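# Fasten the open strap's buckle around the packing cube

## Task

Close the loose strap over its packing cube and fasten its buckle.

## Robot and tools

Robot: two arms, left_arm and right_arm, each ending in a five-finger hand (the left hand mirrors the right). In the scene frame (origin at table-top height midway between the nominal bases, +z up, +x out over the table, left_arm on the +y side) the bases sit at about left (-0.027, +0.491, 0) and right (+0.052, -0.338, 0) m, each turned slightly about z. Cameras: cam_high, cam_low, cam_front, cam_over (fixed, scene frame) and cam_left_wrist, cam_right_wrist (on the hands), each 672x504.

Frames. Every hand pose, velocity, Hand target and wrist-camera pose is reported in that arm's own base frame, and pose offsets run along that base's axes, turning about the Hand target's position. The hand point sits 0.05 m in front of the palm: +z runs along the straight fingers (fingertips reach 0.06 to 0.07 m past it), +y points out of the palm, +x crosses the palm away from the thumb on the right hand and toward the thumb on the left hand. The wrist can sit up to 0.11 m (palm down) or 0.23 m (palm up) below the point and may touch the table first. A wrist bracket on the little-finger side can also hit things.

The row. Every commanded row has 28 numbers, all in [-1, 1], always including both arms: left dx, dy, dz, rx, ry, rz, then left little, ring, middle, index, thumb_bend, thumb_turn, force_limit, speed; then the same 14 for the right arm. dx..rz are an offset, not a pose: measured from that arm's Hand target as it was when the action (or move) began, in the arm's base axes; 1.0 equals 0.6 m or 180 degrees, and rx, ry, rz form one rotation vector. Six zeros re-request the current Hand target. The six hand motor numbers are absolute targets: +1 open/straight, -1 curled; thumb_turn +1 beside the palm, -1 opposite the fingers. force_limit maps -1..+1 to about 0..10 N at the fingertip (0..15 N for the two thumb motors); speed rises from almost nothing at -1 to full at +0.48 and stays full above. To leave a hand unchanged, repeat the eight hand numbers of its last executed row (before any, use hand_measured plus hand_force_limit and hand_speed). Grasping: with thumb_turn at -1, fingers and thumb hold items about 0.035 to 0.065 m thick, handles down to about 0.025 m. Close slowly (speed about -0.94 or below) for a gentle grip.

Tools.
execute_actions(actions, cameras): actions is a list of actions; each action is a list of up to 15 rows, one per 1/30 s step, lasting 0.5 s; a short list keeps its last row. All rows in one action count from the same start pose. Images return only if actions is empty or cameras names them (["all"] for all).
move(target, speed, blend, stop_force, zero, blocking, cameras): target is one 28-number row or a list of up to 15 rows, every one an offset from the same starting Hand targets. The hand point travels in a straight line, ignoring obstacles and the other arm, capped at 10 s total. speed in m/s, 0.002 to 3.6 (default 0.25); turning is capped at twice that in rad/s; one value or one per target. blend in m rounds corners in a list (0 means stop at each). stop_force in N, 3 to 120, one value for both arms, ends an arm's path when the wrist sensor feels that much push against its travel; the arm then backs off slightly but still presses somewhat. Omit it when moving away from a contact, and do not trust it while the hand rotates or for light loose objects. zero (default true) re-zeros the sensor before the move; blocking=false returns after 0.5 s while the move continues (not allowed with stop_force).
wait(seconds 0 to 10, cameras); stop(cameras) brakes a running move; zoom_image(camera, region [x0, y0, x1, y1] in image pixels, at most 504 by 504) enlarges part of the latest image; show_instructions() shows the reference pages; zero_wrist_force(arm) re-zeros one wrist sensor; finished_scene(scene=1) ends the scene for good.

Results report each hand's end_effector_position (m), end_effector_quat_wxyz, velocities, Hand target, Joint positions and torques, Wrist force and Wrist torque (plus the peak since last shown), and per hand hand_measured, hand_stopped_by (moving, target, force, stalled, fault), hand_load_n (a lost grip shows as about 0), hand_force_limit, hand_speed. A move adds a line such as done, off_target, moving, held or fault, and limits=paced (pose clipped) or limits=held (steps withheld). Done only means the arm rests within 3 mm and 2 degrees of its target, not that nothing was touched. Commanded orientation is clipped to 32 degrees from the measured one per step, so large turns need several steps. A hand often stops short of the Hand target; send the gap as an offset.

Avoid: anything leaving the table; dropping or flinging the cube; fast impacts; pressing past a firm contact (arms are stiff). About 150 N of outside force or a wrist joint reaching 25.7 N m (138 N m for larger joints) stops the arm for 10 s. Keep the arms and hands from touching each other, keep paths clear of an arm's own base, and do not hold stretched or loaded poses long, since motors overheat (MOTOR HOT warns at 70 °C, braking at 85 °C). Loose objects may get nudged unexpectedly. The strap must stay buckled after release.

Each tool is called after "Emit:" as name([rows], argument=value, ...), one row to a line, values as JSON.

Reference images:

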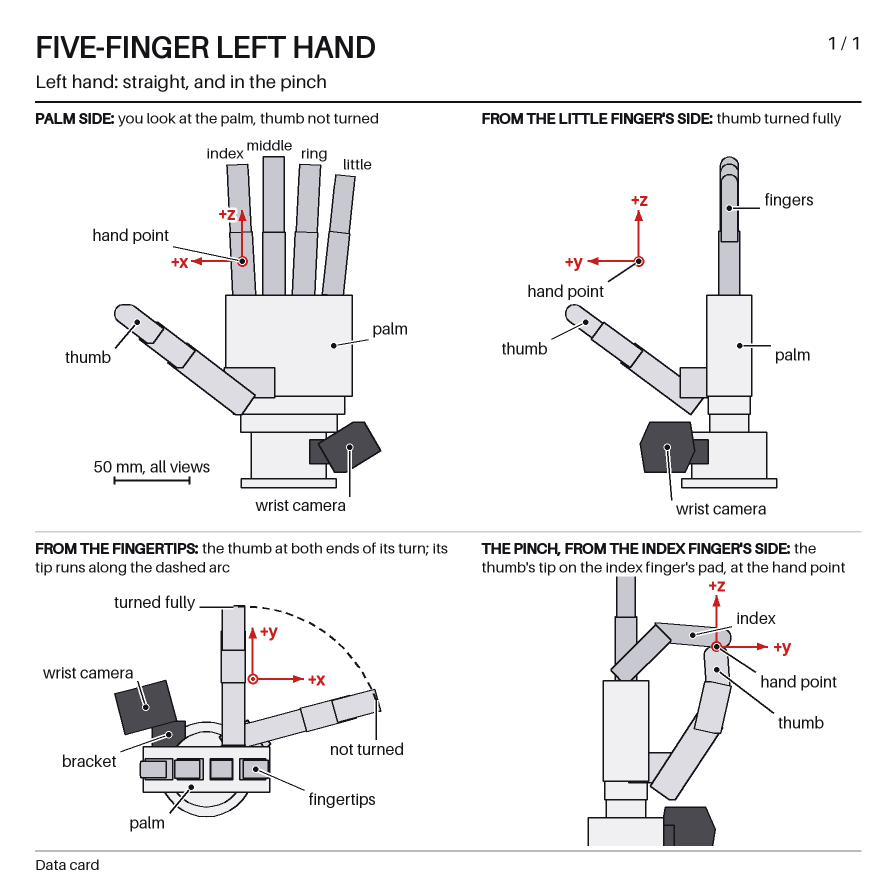

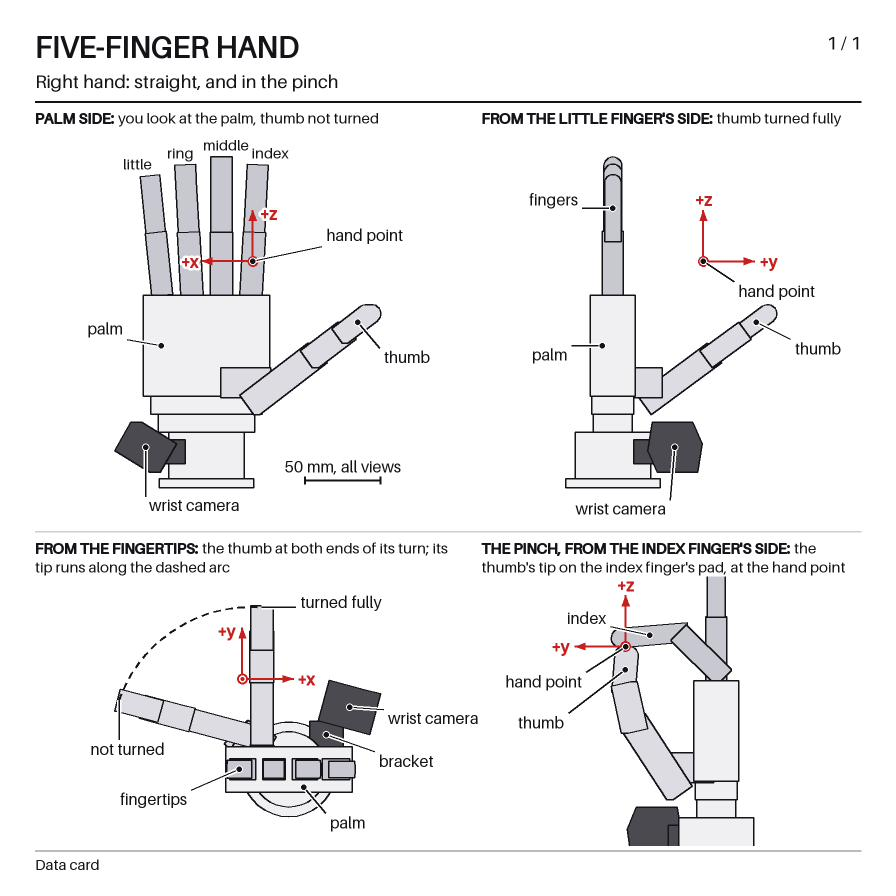

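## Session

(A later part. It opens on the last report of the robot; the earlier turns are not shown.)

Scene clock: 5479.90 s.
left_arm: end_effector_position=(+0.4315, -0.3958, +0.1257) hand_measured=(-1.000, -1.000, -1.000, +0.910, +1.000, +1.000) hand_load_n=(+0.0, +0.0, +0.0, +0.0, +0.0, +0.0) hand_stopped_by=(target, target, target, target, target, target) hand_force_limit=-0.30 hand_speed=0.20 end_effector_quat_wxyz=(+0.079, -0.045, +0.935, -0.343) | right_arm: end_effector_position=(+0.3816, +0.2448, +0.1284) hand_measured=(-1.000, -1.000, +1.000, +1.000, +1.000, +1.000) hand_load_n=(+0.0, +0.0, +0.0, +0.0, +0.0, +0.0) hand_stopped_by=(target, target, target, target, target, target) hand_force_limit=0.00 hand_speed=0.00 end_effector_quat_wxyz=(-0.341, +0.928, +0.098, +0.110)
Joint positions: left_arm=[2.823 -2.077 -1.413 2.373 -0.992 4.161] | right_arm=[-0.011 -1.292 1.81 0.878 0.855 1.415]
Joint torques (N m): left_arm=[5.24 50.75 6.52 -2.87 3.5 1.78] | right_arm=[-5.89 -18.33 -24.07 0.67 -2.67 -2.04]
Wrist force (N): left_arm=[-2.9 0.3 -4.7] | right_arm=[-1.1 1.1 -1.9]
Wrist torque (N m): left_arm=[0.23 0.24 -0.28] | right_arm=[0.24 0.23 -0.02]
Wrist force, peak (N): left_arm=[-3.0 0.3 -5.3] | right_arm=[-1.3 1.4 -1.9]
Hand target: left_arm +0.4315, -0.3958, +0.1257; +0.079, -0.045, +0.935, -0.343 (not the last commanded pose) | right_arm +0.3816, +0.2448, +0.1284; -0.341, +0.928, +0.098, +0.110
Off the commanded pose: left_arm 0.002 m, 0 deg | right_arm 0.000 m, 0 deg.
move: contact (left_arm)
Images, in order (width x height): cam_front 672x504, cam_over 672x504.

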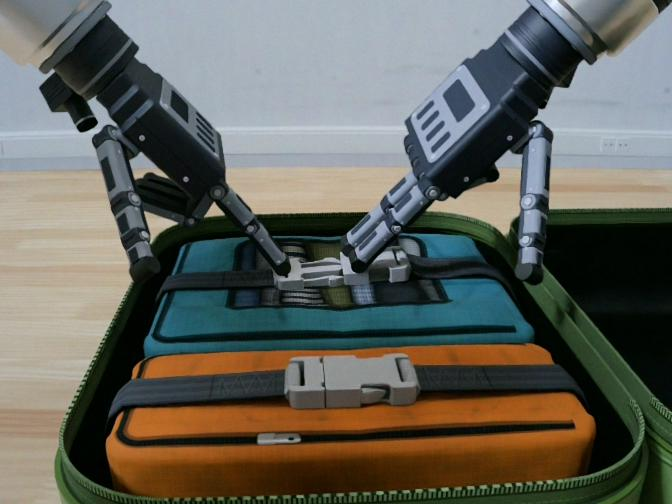

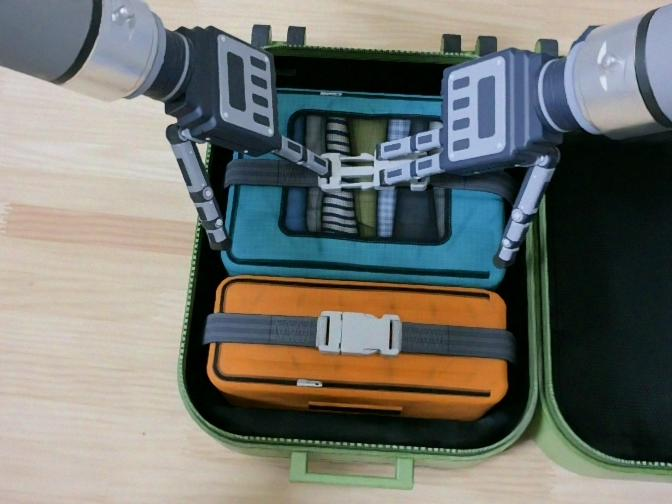

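Emit:
move(target=[0,-0.0067,0,0,0,0,-1,-1,-1,0.91,1,1,-0.3,0.2,0,0,0,0,0,0,-1,-1,1,1,1,1,0.0,0.0], speed=0.01, stop_force=5, cameras=["cam_front","cam_over"])

Emit:
zoom_image(camera="cam_front", region=[322, 250, 362, 290])

Emit:
zoom_image(camera="cam_over", region=[345, 140, 395, 190])

Scene clock: 5504.73 s.
left_arm: end_effector_position=(+0.4315, -0.3998, +0.1257) hand_measured=(-1.000, -1.000, -1.000, +0.910, +1.000, +1.000) hand_load_n=(+0.0, -0.5, +0.0, -2.0, +0.0, +0.0) hand_stopped_by=(target, target, target, target, target, target) hand_force_limit=-0.30 hand_speed=0.20 end_effector_quat_wxyz=(+0.079, -0.045, +0.935, -0.343) | right_arm: end_effector_position=(+0.3816, +0.2448, +0.1284) hand_measured=(-1.000, -1.000, +1.000, +1.000, +1.000, +1.000) hand_load_n=(+0.0, +0.0, +0.0, +0.0, -0.5, -0.5) hand_stopped_by=(target, target, target, target, target, target) hand_force_limit=0.00 hand_speed=0.00 end_effector_quat_wxyz=(-0.341, +0.928, +0.098, +0.110)
Joint positions: left_arm=[2.815 -2.082 -1.405 2.374 -0.996 4.153] | right_arm=[-0.011 -1.292 1.81 0.878 0.855 1.415]
Joint torques (N m): left_arm=[3.61 49.62 7.19 -1.05 3.88 1.7] | right_arm=[-5.42 -19.03 -24.19 0.65 -2.67 -2.01]
Wrist force (N): left_arm=[-3.3 2.1 -6.3] | right_arm=[-1.6 1.6 -1.3]
Wrist torque (N m): left_arm=[0.27 0.22 -0.26] | right_arm=[0.22 0.23 -0.05]
Wrist force, peak (N): left_arm=[-3.3 1.8 -6.8] | right_arm=[-1.4 1.7 -1.8]
Hand target: left_arm +0.4315, -0.3998, +0.1257; +0.079, -0.045, +0.935, -0.343 | right_arm +0.3816, +0.2448, +0.1284; -0.341, +0.928, +0.098, +0.110
Off the commanded pose: left_arm 0.000 m, 0 deg | right_arm 0.000 m, 0 deg.
move: done
Images, in order (width x height): cam_front 672x504, cam_over 672x504.

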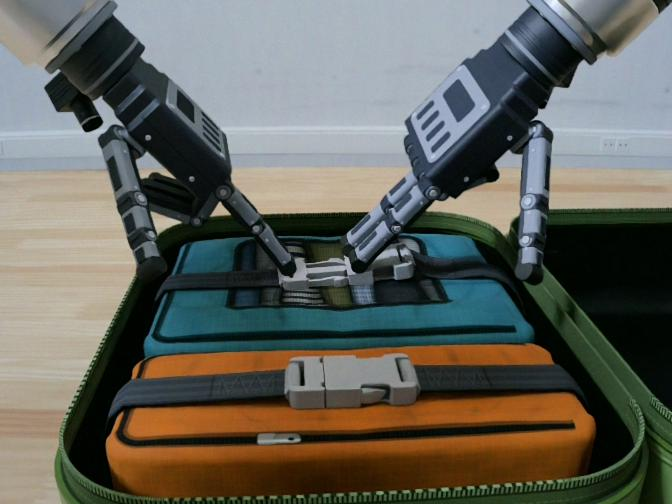

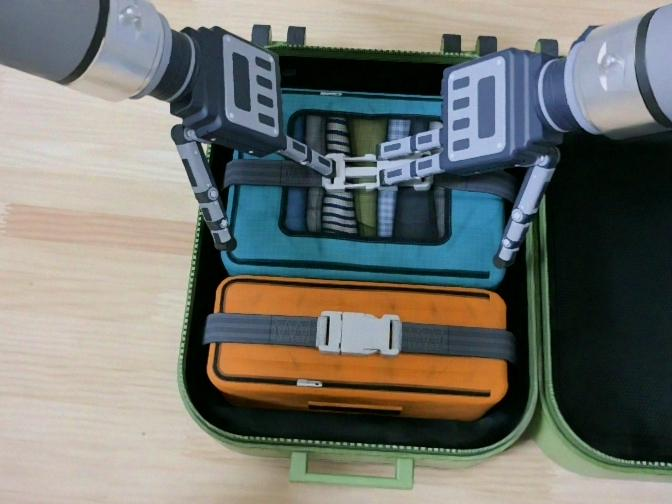

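Scaled by 12.600.

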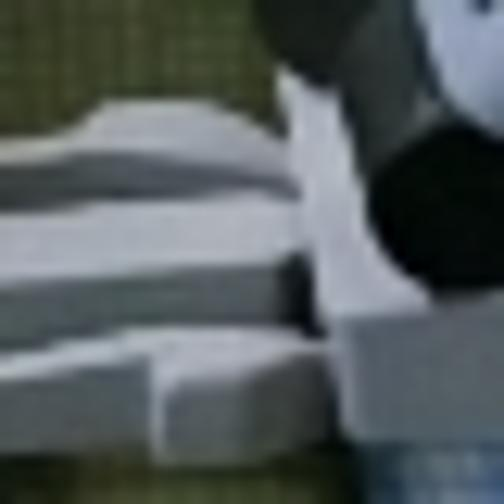

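Scaled by 10.080.

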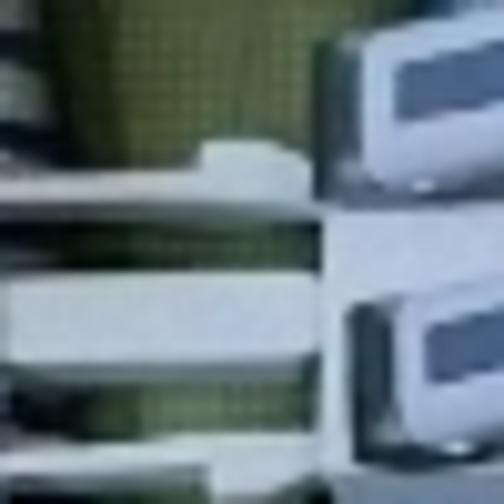

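Emit:
move(target=[0,0,0,0,0,0,-1,-1,-1,0.91,1,1,-0.3,0.2,0,0,-0.0025,0,0,0,-1,-1,1,1,1,1,0.0,0.0], speed=0.01, cameras=["cam_front","cam_over"])

Emit:
zoom_image(camera="cam_front", region=[322, 250, 362, 290])

Emit:
zoom_image(camera="cam_over", region=[345, 145, 395, 195])

Scene clock: 5545.90 s.
left_arm: end_effector_position=(+0.4315, -0.3998, +0.1257) hand_measured=(-1.000, -1.000, -1.000, +0.910, +1.000, +1.000) hand_load_n=(+0.0, +0.0, +0.0, -1.5, +0.0, +0.0) hand_stopped_by=(target, target, target, target, target, target) hand_force_limit=-0.30 hand_speed=0.20 end_effector_quat_wxyz=(+0.079, -0.045, +0.935, -0.343) | right_arm: end_effector_position=(+0.3816, +0.2448, +0.1269) hand_measured=(-1.000, -1.000, +1.000, +1.000, +1.000, +1.000) hand_load_n=(+0.0, +0.0, +0.0, +0.0, +0.0, +0.0) hand_stopped_by=(target, target, target, target, target, target) hand_force_limit=0.00 hand_speed=0.00 end_effector_quat_wxyz=(-0.341, +0.928, +0.098, +0.110)
Joint positions: left_arm=[2.815 -2.082 -1.405 2.374 -0.996 4.153] | right_arm=[-0.011 -1.29 1.812 0.875 0.855 1.415]
Joint torques (N m): left_arm=[3.51 50.39 7.06 -2.35 3.62 1.94] | right_arm=[-4.48 -19.46 -9.64 0.85 -2.48 -1.96]
Wrist force (N): left_arm=[-3.3 1.6 -6.3] | right_arm=[-1.0 -0.1 -2.6]
Wrist torque (N m): left_arm=[0.24 0.23 -0.26] | right_arm=[0.32 0.27 -0.03]
Wrist force, peak (N): left_arm=[-3.4 1.6 -7.0] | right_arm=[-0.8 -0.3 -3.1]
Hand target: left_arm +0.4315, -0.3998, +0.1257; +0.079, -0.045, +0.935, -0.343 | right_arm +0.3816, +0.2448, +0.1269; -0.341, +0.928, +0.098, +0.110
Off the commanded pose: left_arm 0.000 m, 0 deg | right_arm 0.000 m, 0 deg.
move: done
Images, in order (width x height): cam_front 672x504, cam_over 672x504.

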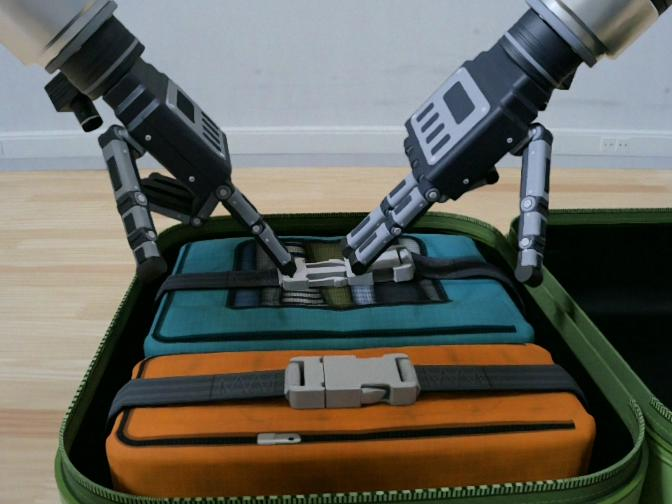

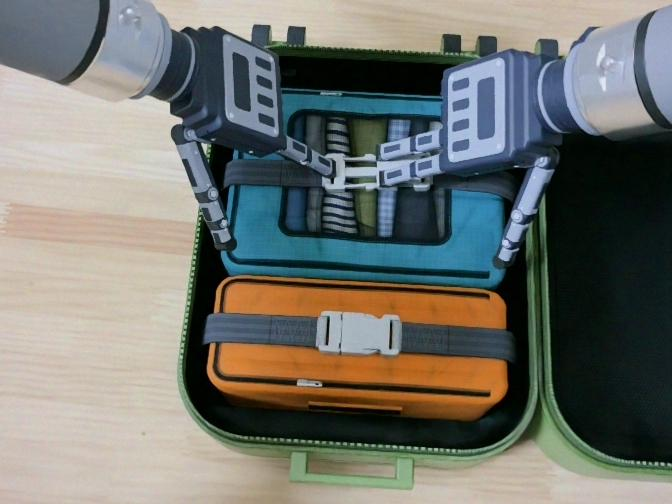

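Scaled by 12.600.

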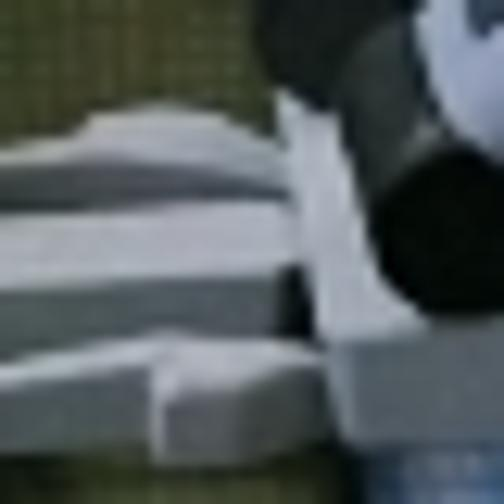

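Scaled by 10.080.

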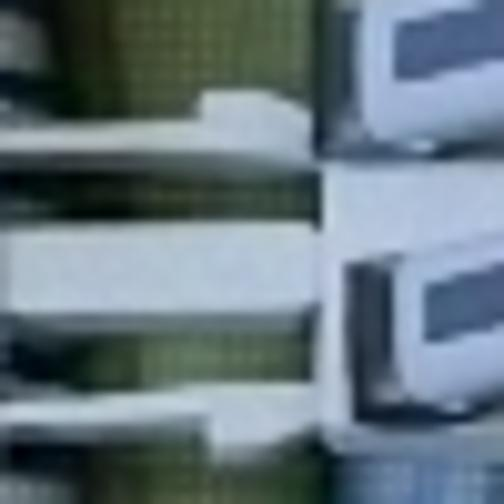

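Emit:
move(target=[0,-0.004,0,0,0,0,-1,-1,-1,0.91,1,1,-0.3,0.2,0,0,0,0,0,0,-1,-1,1,1,1,1,0.0,0.0], speed=0.01, stop_force=5, cameras=["cam_front","cam_over"])

Emit:
zoom_image(camera="cam_front", region=[322, 250, 362, 290])

Emit:
zoom_image(camera="cam_over", region=[345, 145, 395, 195])

Scene clock: 5570.93 s.
left_arm: end_effector_position=(+0.4315, -0.4022, +0.1257) hand_measured=(-1.000, -1.000, -1.000, +0.910, +1.000, +1.000) hand_load_n=(+0.0, +0.0, +0.0, -4.0, +0.0, +0.0) hand_stopped_by=(target, target, target, target, target, target) hand_force_limit=-0.30 hand_speed=0.20 end_effector_quat_wxyz=(+0.079, -0.045, +0.935, -0.343) | right_arm: end_effector_position=(+0.3816, +0.2448, +0.1269) hand_measured=(-1.000, -1.000, +1.000, +1.000, +1.000, +1.000) hand_load_n=(+0.0, +0.0, +0.0, +0.0, +0.0, +0.0) hand_stopped_by=(target, target, target, target, target, target) hand_force_limit=0.00 hand_speed=0.00 end_effector_quat_wxyz=(-0.341, +0.928, +0.098, +0.110)
Joint positions: left_arm=[2.81 -2.084 -1.4 2.375 -0.998 4.148] | right_arm=[-0.011 -1.29 1.812 0.875 0.855 1.415]
Joint torques (N m): left_arm=[-0.07 33.89 12.69 0.26 0.95 1.67] | right_arm=[-3.38 -39.94 -23.75 3.63 -1.46 -1.88]
Wrist force (N): left_arm=[-3.8 3.4 -7.7] | right_arm=[-1.8 1.0 -2.4]
Wrist torque (N m): left_arm=[0.27 0.19 -0.28] | right_arm=[0.30 0.23 -0.06]
Wrist force, peak (N): left_arm=[-4.0 3.1 -8.2] | right_arm=[-1.4 0.2 -3.0]
Hand target: left_arm +0.4315, -0.4022, +0.1257; +0.079, -0.045, +0.935, -0.343 | right_arm +0.3816, +0.2448, +0.1269; -0.341, +0.928, +0.098, +0.110
Off the commanded pose: left_arm 0.000 m, 0 deg | right_arm 0.000 m, 0 deg.
move: done
Images, in order (width x height): cam_front 672x504, cam_over 672x504.

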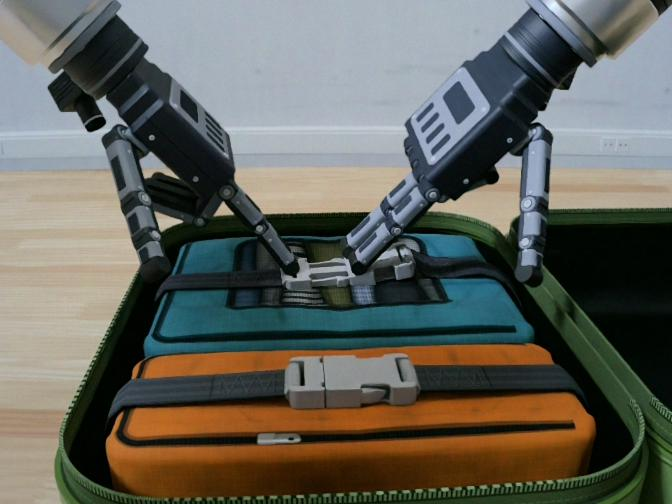

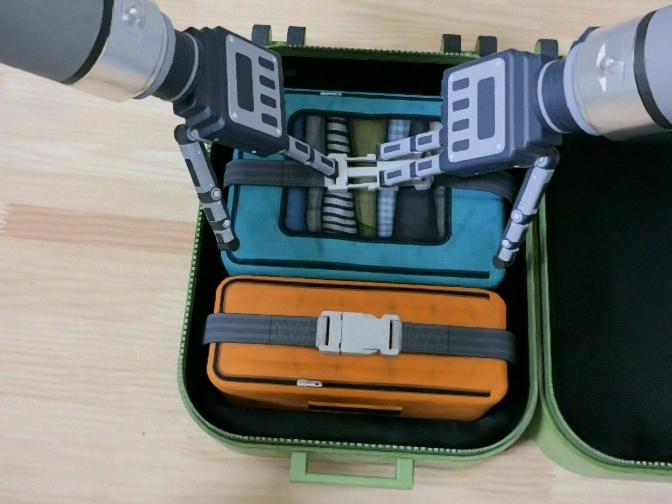

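Scaled by 12.600.

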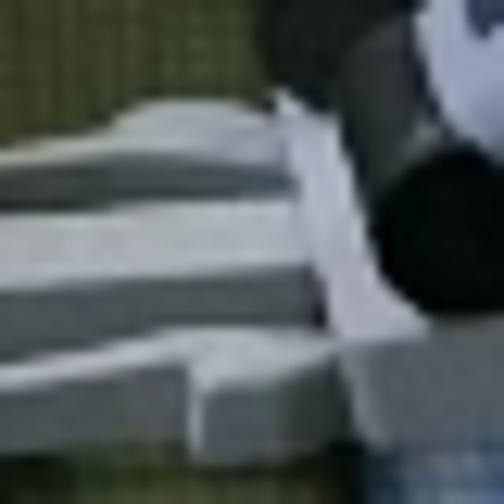

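Scaled by 10.080.

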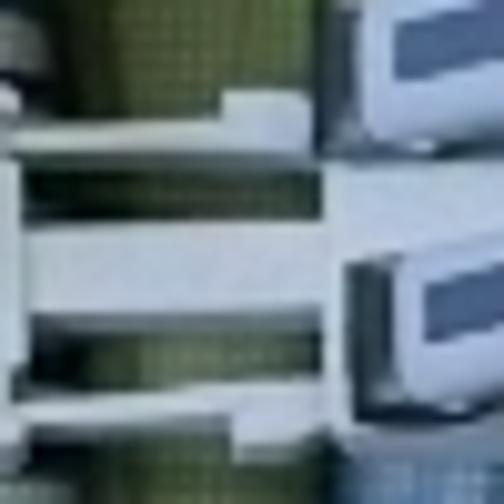

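Emit:
move([
  [0,0,0,0,0,0,-1,-1,-1,0.91,1,1,-0.3,0.2,0,0,0.0167,0,0,0,-1,-1,1,1,1,1,0.0,0.0],
  [0,0,0,0,0,0,-1,-1,-1,0.91,1,1,-0.3,0.2,0.003,-0.0225,0.017,0,0.0167,0,-1,-1,1,1,1,1,0.0,0.0],
  [0,0,0,0,0,0,-1,-1,-1,0.91,1,1,-0.3,0.2,0.003,-0.0225,0.006,0,0.0167,0,-1,-1,1,1,1,1,0.0,0.0],
], speed=[0.03,0.04,0.03], cameras=["cam_front","cam_over"])

Emit:
zoom_image(camera="cam_front", region=[310, 240, 390, 300])

Emit:
zoom_image(camera="cam_over", region=[330, 135, 430, 205])

Scene clock: 5613.33 s.
left_arm: end_effector_position=(+0.4315, -0.4022, +0.1257) hand_measured=(-1.000, -1.000, -1.000, +0.910, +1.000, +1.000) hand_load_n=(+0.0, +0.0, +0.0, -2.5, +0.0, +0.0) hand_stopped_by=(target, target, target, target, target, target) hand_force_limit=-0.30 hand_speed=0.20 end_effector_quat_wxyz=(+0.079, -0.045, +0.935, -0.343) | right_arm: end_effector_position=(+0.3834, +0.2313, +0.1303) hand_measured=(-1.000, -1.000, +1.000, +1.000, +1.000, +1.000) hand_load_n=(+0.0, +0.0, +0.0, +0.0, +0.0, +0.0) hand_stopped_by=(target, target, target, target, target, target) hand_force_limit=0.00 hand_speed=0.00 end_effector_quat_wxyz=(-0.343, +0.931, +0.089, +0.086) end_effector_velocity=(+0.000, +0.000, +0.003) end_effector_angular_velocity=(+0.001, +0.002, +0.000)
Joint positions: left_arm=[2.81 -2.084 -1.4 2.375 -0.998 4.148] | right_arm=[-0.047 -1.263 1.787 0.956 0.852 1.368]
Joint velocities: left_arm=[within noise] | right_arm=[0 -0.003 -0.003 0.008 -0.001 -0.001]
Joint torques (N m): left_arm=[0.63 48.8 7.16 -2.25 0.77 1.82] | right_arm=[5.95 -41.58 -23.81 4.18 -2.29 2.21]
Wrist force (N): left_arm=[-3.1 1.9 -7.1] | right_arm=[-1.1 1.4 -0.5]
Wrist torque (N m): left_arm=[0.26 0.19 -0.23] | right_arm=[0.10 0.20 -0.08]
Wrist force, peak (N): left_arm=[-4.0 3.0 -8.3] | right_arm=[-1.7 0.8 -2.8]
Hand target: left_arm +0.4315, -0.4022, +0.1257; +0.079, -0.045, +0.935, -0.343 | right_arm +0.3834, +0.2313, +0.1305; -0.343, +0.931, +0.089, +0.086
Off the commanded pose: left_arm 0.000 m, 0 deg | right_arm 0.000 m, 0 deg.
move: done
Images, in order (width x height): cam_front 672x504, cam_over 672x504.

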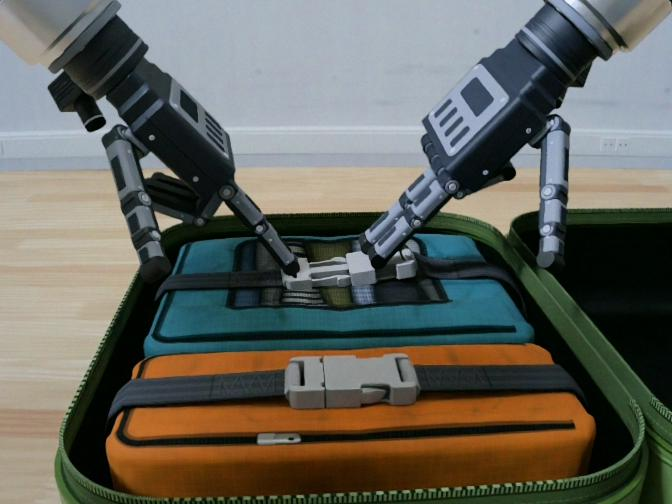

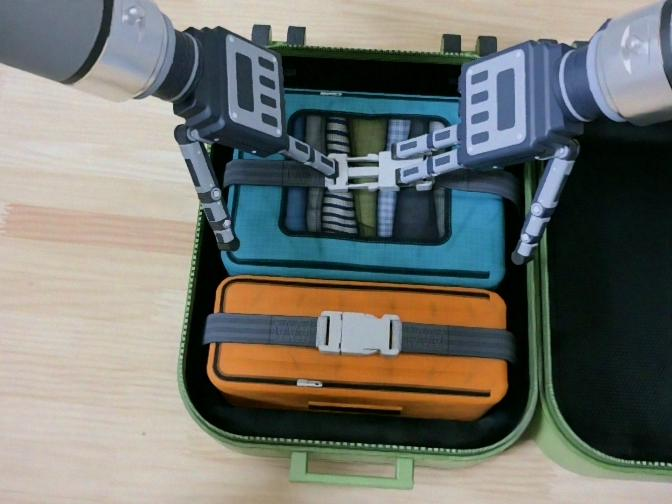

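Scaled by 6.300.

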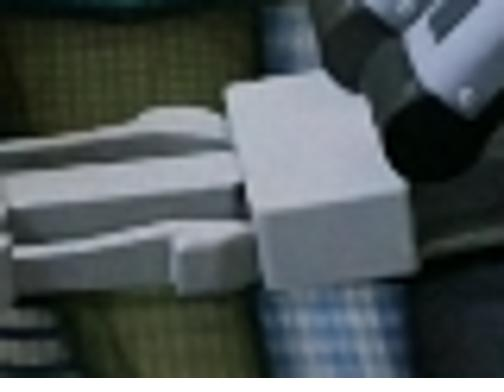

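Scaled by 5.040.

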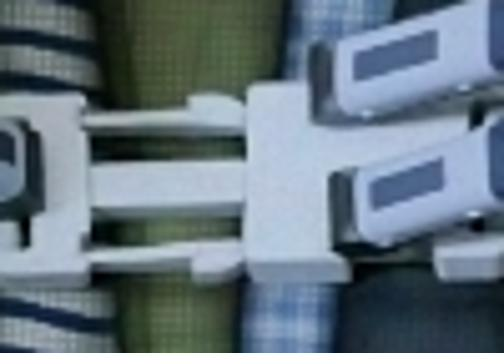

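Emit:
move(target=[0,0,0,0,0,0,-1,-1,-1,0.91,1,1,-0.3,0.2,0,0,-0.015,0,0,0,-1,-1,1,1,1,1,0.0,0.0], speed=0.012, stop_force=7, cameras=["cam_front","cam_over"])

Emit:
zoom_image(camera="cam_front", region=[310, 240, 390, 300])

Emit:
zoom_image(camera="cam_over", region=[330, 135, 430, 205])

Scene clock: 5625.97 s.
left_arm: end_effector_position=(+0.4315, -0.4022, +0.1257) hand_measured=(-1.000, -1.000, -1.000, +0.910, +1.000, +1.000) hand_load_n=(+0.0, +0.0, +0.0, -2.0, +0.0, +0.0) hand_stopped_by=(target, target, target, target, target, target) hand_force_limit=-0.30 hand_speed=0.20 end_effector_quat_wxyz=(+0.079, -0.045, +0.935, -0.343) | right_arm: end_effector_position=(+0.3834, +0.2313, +0.1263) hand_measured=(-1.000, -1.000, +1.000, +1.000, +1.000, +1.000) hand_load_n=(+0.0, +0.0, +0.5, +0.0, -0.5, -0.5) hand_stopped_by=(target, target, target, target, target, target) hand_force_limit=0.00 hand_speed=0.00 end_effector_quat_wxyz=(-0.343, +0.931, +0.089, +0.086)
Joint positions: left_arm=[2.81 -2.084 -1.4 2.375 -0.998 4.148] | right_arm=[-0.047 -1.258 1.792 0.946 0.852 1.368]
Joint torques (N m): left_arm=[1.45 48.21 9.26 -2.05 -1.3 1.72] | right_arm=[5.27 -38.81 -22.21 2.05 0.84 0.79]
Wrist force (N): left_arm=[-3.2 2.0 -5.9] | right_arm=[0.3 -1.9 -6.0]
Wrist torque (N m): left_arm=[0.24 0.24 -0.25] | right_arm=[0.57 0.37 -0.04]
Wrist force, peak (N): left_arm=[-3.3 2.0 -7.3] | right_arm=[0.6 -3.1 -7.6]
Hand target: left_arm +0.4315, -0.4022, +0.1257; +0.079, -0.045, +0.935, -0.343 | right_arm +0.3835, +0.2313, +0.1263; -0.343, +0.931, +0.089, +0.086 (not the last commanded pose)
Off the commanded pose: left_arm 0.000 m, 0 deg | right_arm 0.005 m, 0 deg.
move: contact (right_arm)
Images, in order (width x height): cam_front 672x504, cam_over 672x504.

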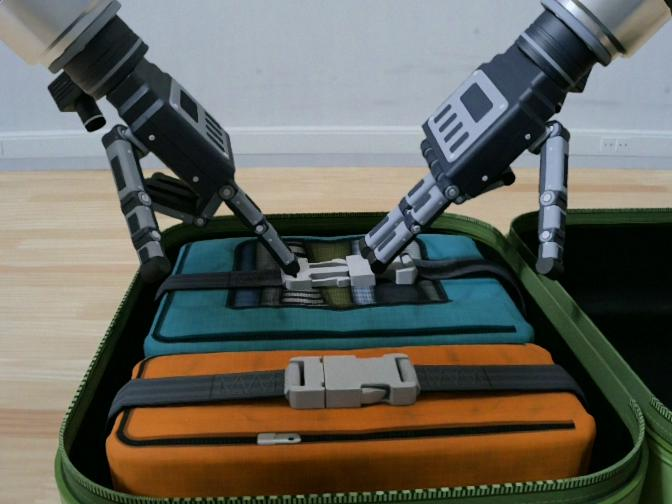

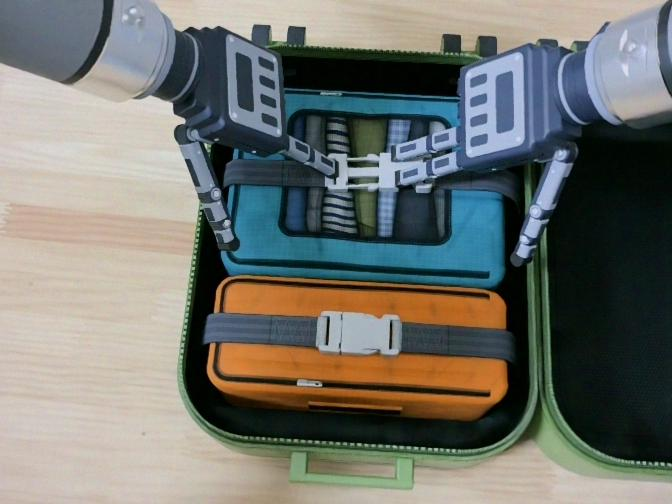

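Scaled by 6.300.

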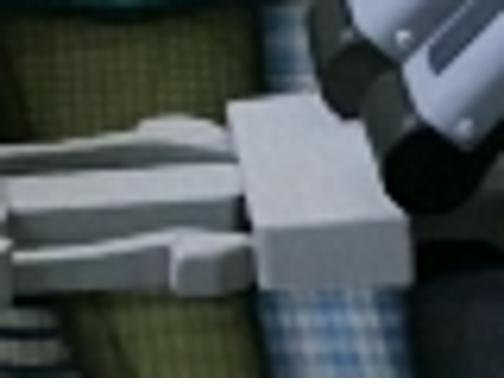

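Scaled by 5.040.

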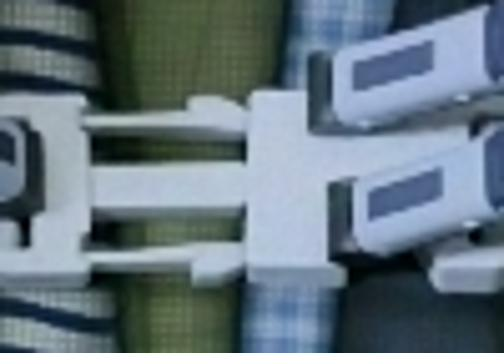

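Emit:
move(target=[0,-0.0067,0,0,0,0,-1,-1,-1,0.91,1,1,-0.3,0.2,0,0,0,0,0,0,-1,-1,1,1,1,1,0.0,0.0], speed=0.01, stop_force=7, cameras=["cam_front","cam_over"])

Emit:
zoom_image(camera="cam_front", region=[310, 240, 390, 300])

Emit:
zoom_image(camera="cam_over", region=[330, 135, 430, 205])

Scene clock: 5634.97 s.
left_arm: end_effector_position=(+0.4315, -0.4062, +0.1257) hand_measured=(-1.000, -1.000, -1.000, +0.910, +1.000, +1.000) hand_load_n=(+0.0, +0.0, +0.0, -8.0, +0.0, +0.0) hand_stopped_by=(target, target, target, target, target, target) hand_force_limit=-0.30 hand_speed=0.20 end_effector_quat_wxyz=(+0.079, -0.045, +0.935, -0.343) | right_arm: end_effector_position=(+0.3835, +0.2313, +0.1263) hand_measured=(-1.000, -1.000, +1.000, +1.000, +1.000, +1.000) hand_load_n=(+0.0, +0.0, +0.0, +0.0, +0.0, +0.0) hand_stopped_by=(target, target, target, target, target, target) hand_force_limit=0.00 hand_speed=0.00 end_effector_quat_wxyz=(-0.343, +0.931, +0.089, +0.086)
Joint positions: left_arm=[2.803 -2.089 -1.391 2.376 -1.001 4.139] | right_arm=[-0.047 -1.258 1.792 0.946 0.852 1.368]
Joint torques (N m): left_arm=[1.47 47.24 6.8 0.84 4.93 1.85] | right_arm=[5.07 -38.85 -22.56 0.42 0.85 0.79]
Wrist force (N): left_arm=[-4.7 5.9 -11.6] | right_arm=[-0.5 -0.2 -7.8]
Wrist torque (N m): left_arm=[0.36 0.11 -0.34] | right_arm=[0.60 0.27 -0.08]
Wrist force, peak (N): left_arm=[-4.7 5.8 -11.7] | right_arm=[-0.6 -0.3 -8.0]
Hand target: left_arm +0.4315, -0.4062, +0.1257; +0.079, -0.045, +0.935, -0.343 | right_arm +0.3835, +0.2313, +0.1263; -0.343, +0.931, +0.089, +0.086
Off the commanded pose: left_arm 0.000 m, 0 deg | right_arm 0.000 m, 0 deg.
move: done
Images, in order (width x height): cam_front 672x504, cam_over 672x504.

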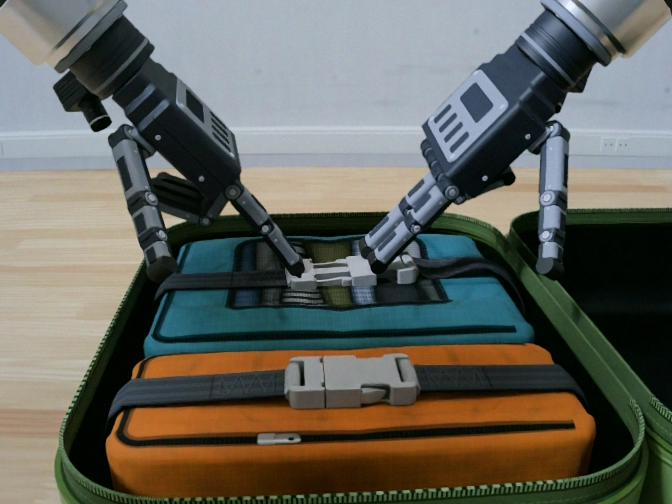

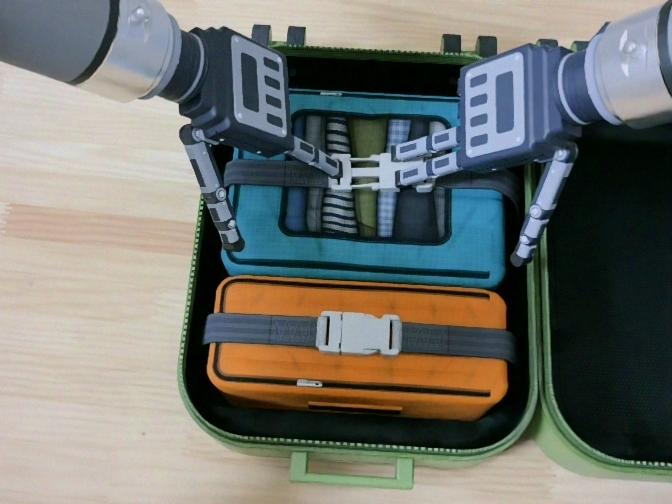

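Scaled by 6.300.

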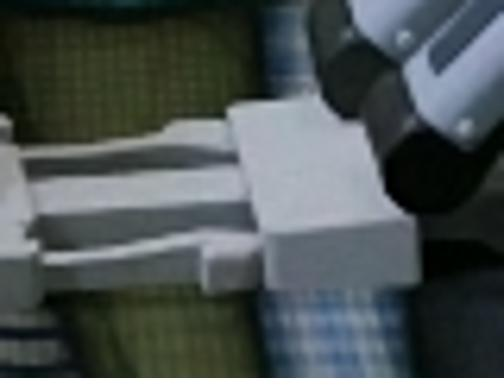

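Scaled by 5.040.

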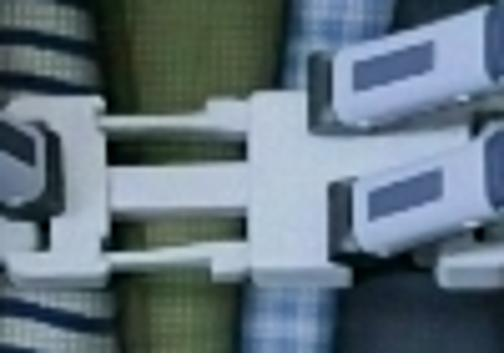

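Emit:
move(target=[0,0,0,0,0,0,-1,-1,-1,0.91,1,1,-0.3,0.2,0,0,-0.005,0,0,0,-1,-1,1,1,1,1,0.0,0.0], speed=0.01, stop_force=12)

Scene clock: 5647.17 s.
left_arm: end_effector_position=(+0.4315, -0.4062, +0.1257) hand_measured=(-1.000, -1.000, -1.000, +0.910, +1.000, +1.000) hand_load_n=(+0.0, +0.0, +0.0, -6.0, +0.0, +0.0) hand_stopped_by=(target, target, target, target, target, target) hand_force_limit=-0.30 hand_speed=0.20 end_effector_quat_wxyz=(+0.079, -0.045, +0.935, -0.343) | right_arm: end_effector_position=(+0.3834, +0.2313, +0.1232) hand_measured=(-1.000, -1.000, +1.000, +1.000, +1.000, +1.000) hand_load_n=(+0.0, +0.0, +1.0, +1.0, +0.0, +0.0) hand_stopped_by=(target, target, target, target, target, target) hand_force_limit=0.00 hand_speed=0.00 end_effector_quat_wxyz=(-0.343, +0.931, +0.089, +0.086)
Joint positions: left_arm=[2.803 -2.089 -1.391 2.376 -1.001 4.139] | right_arm=[-0.047 -1.254 1.796 0.939 0.852 1.368]
Joint torques (N m): left_arm=[1.95 49.55 7.64 0.17 3.68 1.69] | right_arm=[5.16 -23.34 -16.05 2.57 0.83 0.59]
Wrist force (N): left_arm=[-4.0 4.4 -9.5] | right_arm=[1.7 -8.6 -15.3]
Wrist torque (N m): left_arm=[0.28 0.12 -0.29] | right_arm=[1.27 0.55 -0.03]
Wrist force, peak (N): left_arm=[-4.6 6.0 -11.7] | right_arm=[1.8 -8.7 -15.5]
Hand target: left_arm +0.4315, -0.4062, +0.1257; +0.079, -0.045, +0.935, -0.343 | right_arm +0.3835, +0.2313, +0.1233; -0.343, +0.931, +0.089, +0.086
Off the commanded pose: left_arm 0.000 m, 0 deg | right_arm 0.000 m, 0 deg.
move: done

Emit:
move(target=[0,-0.0067,0,0,0,0,-1,-1,-1,0.91,1,1,-0.3,0.2,0,0,0,0,0,0,-1,-1,1,1,1,1,0.0,0.0], speed=0.01, stop_force=8, cameras=["cam_front","cam_over"])

Emit:
zoom_image(camera="cam_front", region=[310, 240, 390, 300])

Emit:
zoom_image(camera="cam_over", region=[330, 135, 430, 205])

Scene clock: 5659.77 s.
left_arm: end_effector_position=(+0.4315, -0.4102, +0.1256) hand_measured=(-1.000, -1.000, -1.000, +0.910, +1.000, +1.000) hand_load_n=(+0.0, +0.0, +0.0, -0.5, -0.5, -0.5) hand_stopped_by=(target, target, target, target, target, target) hand_force_limit=-0.30 hand_speed=0.20 end_effector_quat_wxyz=(+0.079, -0.045, +0.935, -0.343) | right_arm: end_effector_position=(+0.3835, +0.2313, +0.1233) hand_measured=(-1.000, -1.000, +1.000, +1.000, +1.000, +1.000) hand_load_n=(+0.0, +0.0, +1.5, +0.5, +0.0, +0.0) hand_stopped_by=(target, target, target, target, target, target) hand_force_limit=0.00 hand_speed=0.00 end_effector_quat_wxyz=(-0.343, +0.931, +0.089, +0.086)
Joint positions: left_arm=[2.795 -2.094 -1.383 2.376 -1.005 4.131] | right_arm=[-0.047 -1.254 1.796 0.939 0.852 1.368]
Joint torques (N m): left_arm=[4.26 47.69 5.09 -1.85 2.21 1.92] | right_arm=[4.38 -34.78 -20.3 2.48 0.77 0.6]
Wrist force (N): left_arm=[-2.8 -0.8 -10.2] | right_arm=[1.8 -10.2 -12.6]
Wrist torque (N m): left_arm=[0.51 0.17 -0.22] | right_arm=[1.14 0.50 -0.05]
Wrist force, peak (N): left_arm=[-4.5 6.1 -12.1] | right_arm=[1.7 -8.8 -15.5]
Hand target: left_arm +0.4315, -0.4102, +0.1257; +0.079, -0.045, +0.935, -0.343 | right_arm +0.3835, +0.2313, +0.1233; -0.343, +0.931, +0.089, +0.086
Off the commanded pose: left_arm 0.000 m, 0 deg | right_arm 0.000 m, 0 deg.
move: done
Images, in order (width x height): cam_front 672x504, cam_over 672x504.

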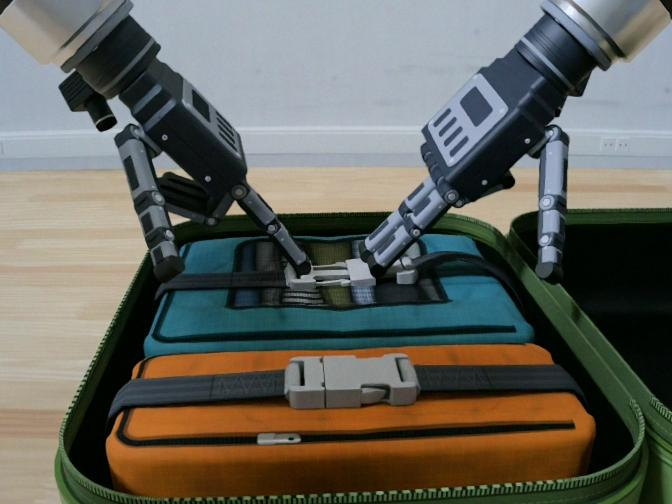

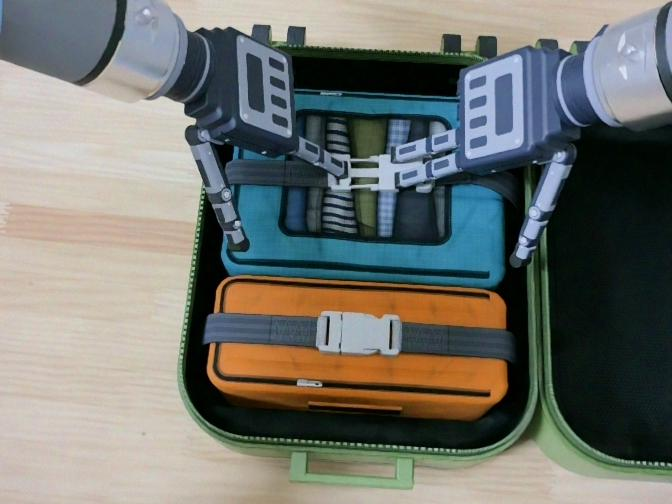

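Scaled by 6.300.

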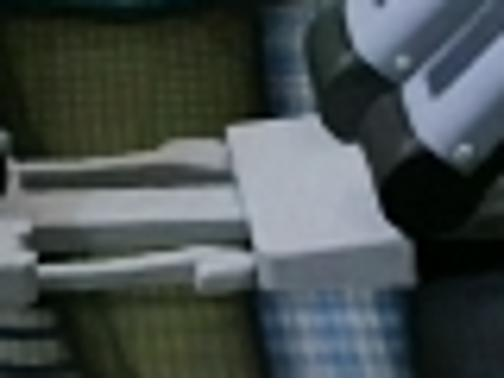

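Scaled by 5.040.

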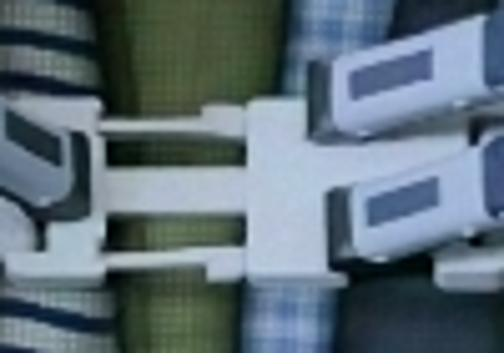

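Emit:
move([
  [0,0,0.0133,0,0,0,-1,-1,-1,0.91,1,1,-0.3,0.2,0,0,0,0,0,0,-1,-1,1,1,1,1,0.0,0.0],
  [-0.0067,0.0058,0.0133,0,0,0.0167,-1,-1,-1,0.91,1,1,-0.3,0.2,0,0,0,0,0,0,-1,-1,1,1,1,1,0.0,0.0],
], speed=0.03, cameras=["cam_front","cam_over"])

Emit:
zoom_image(camera="cam_front", region=[270, 240, 350, 300])

Emit:
zoom_image(camera="cam_over", region=[305, 140, 385, 200])

Scene clock: 5688.83 s.
left_arm: end_effector_position=(+0.4274, -0.4067, +0.1337) hand_measured=(-1.000, -1.000, -1.000, +0.910, +1.000, +1.000) hand_load_n=(+0.0, +0.0, +0.0, +0.0, +0.0, +0.0) hand_stopped_by=(target, target, target, target, target, target) hand_force_limit=-0.30 hand_speed=0.20 end_effector_quat_wxyz=(+0.088, -0.069, +0.934, -0.341) end_effector_velocity=(+0.000, +0.001, +0.000) end_effector_angular_velocity=(+0.003, -0.001, -0.004) | right_arm: end_effector_position=(+0.3835, +0.2313, +0.1233) hand_measured=(-1.000, -1.000, +1.000, +1.000, +1.000, +1.000) hand_load_n=(+0.0, +0.0, +1.0, +0.5, +0.0, -0.5) hand_stopped_by=(target, target, target, target, target, target) hand_force_limit=0.00 hand_speed=0.00 end_effector_quat_wxyz=(-0.343, +0.931, +0.089, +0.086)
Joint positions: left_arm=[2.793 -2.059 -1.408 2.397 -1.031 4.074] | right_arm=[-0.047 -1.254 1.796 0.939 0.852 1.368]
Joint velocities: left_arm=[0 -0.001 0.001 -0.004 -0.001 0.006] | right_arm=[within noise]
Joint torques (N m): left_arm=[-4.05 30 30.35 -2.99 2.18 2.02] | right_arm=[4.43 -34.35 -19.08 2.57 0.69 0.67]
Wrist force (N): left_arm=[-1.4 0.7 1.4] | right_arm=[1.8 -9.3 -11.9]
Wrist torque (N m): left_arm=[-0.21 0.27 -0.15] | right_arm=[1.08 0.53 -0.03]
Wrist force, peak (N): left_arm=[-3.1 -0.7 -10.2] | right_arm=[2.0 -10.9 -13.0]
Hand target: left_arm +0.4274, -0.4068, +0.1337; +0.088, -0.069, +0.934, -0.341 | right_arm +0.3835, +0.2313, +0.1233; -0.343, +0.931, +0.089, +0.086
Off the commanded pose: left_arm 0.000 m, 0 deg | right_arm 0.000 m, 0 deg.
move: done
Images, in order (width x height): cam_front 672x504, cam_over 672x504.

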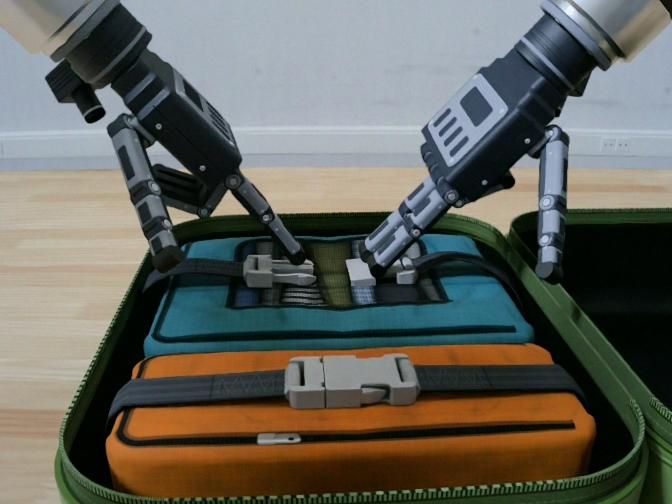

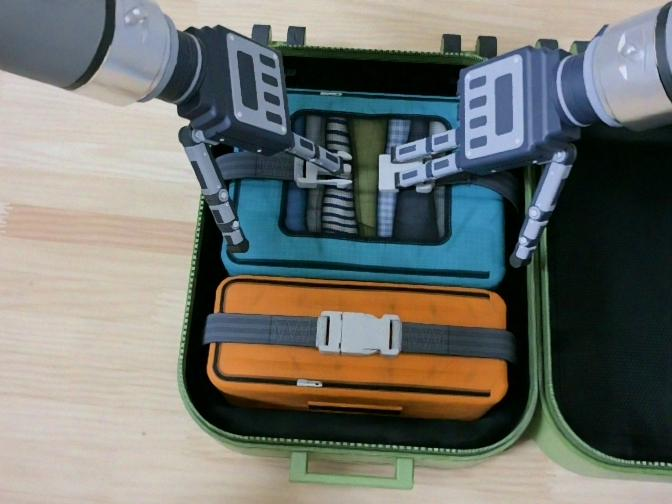

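Scaled by 6.300.

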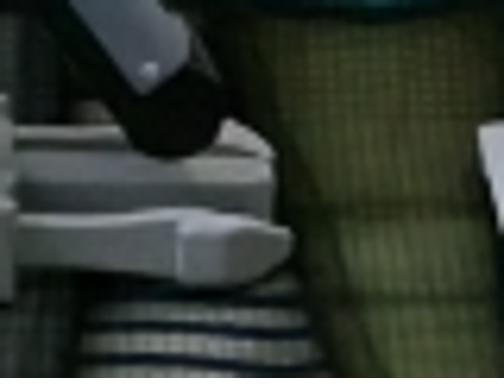

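Scaled by 6.300.

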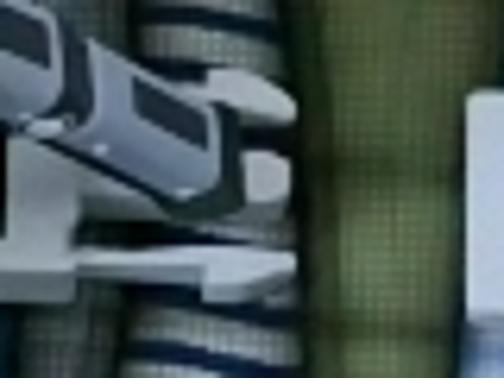

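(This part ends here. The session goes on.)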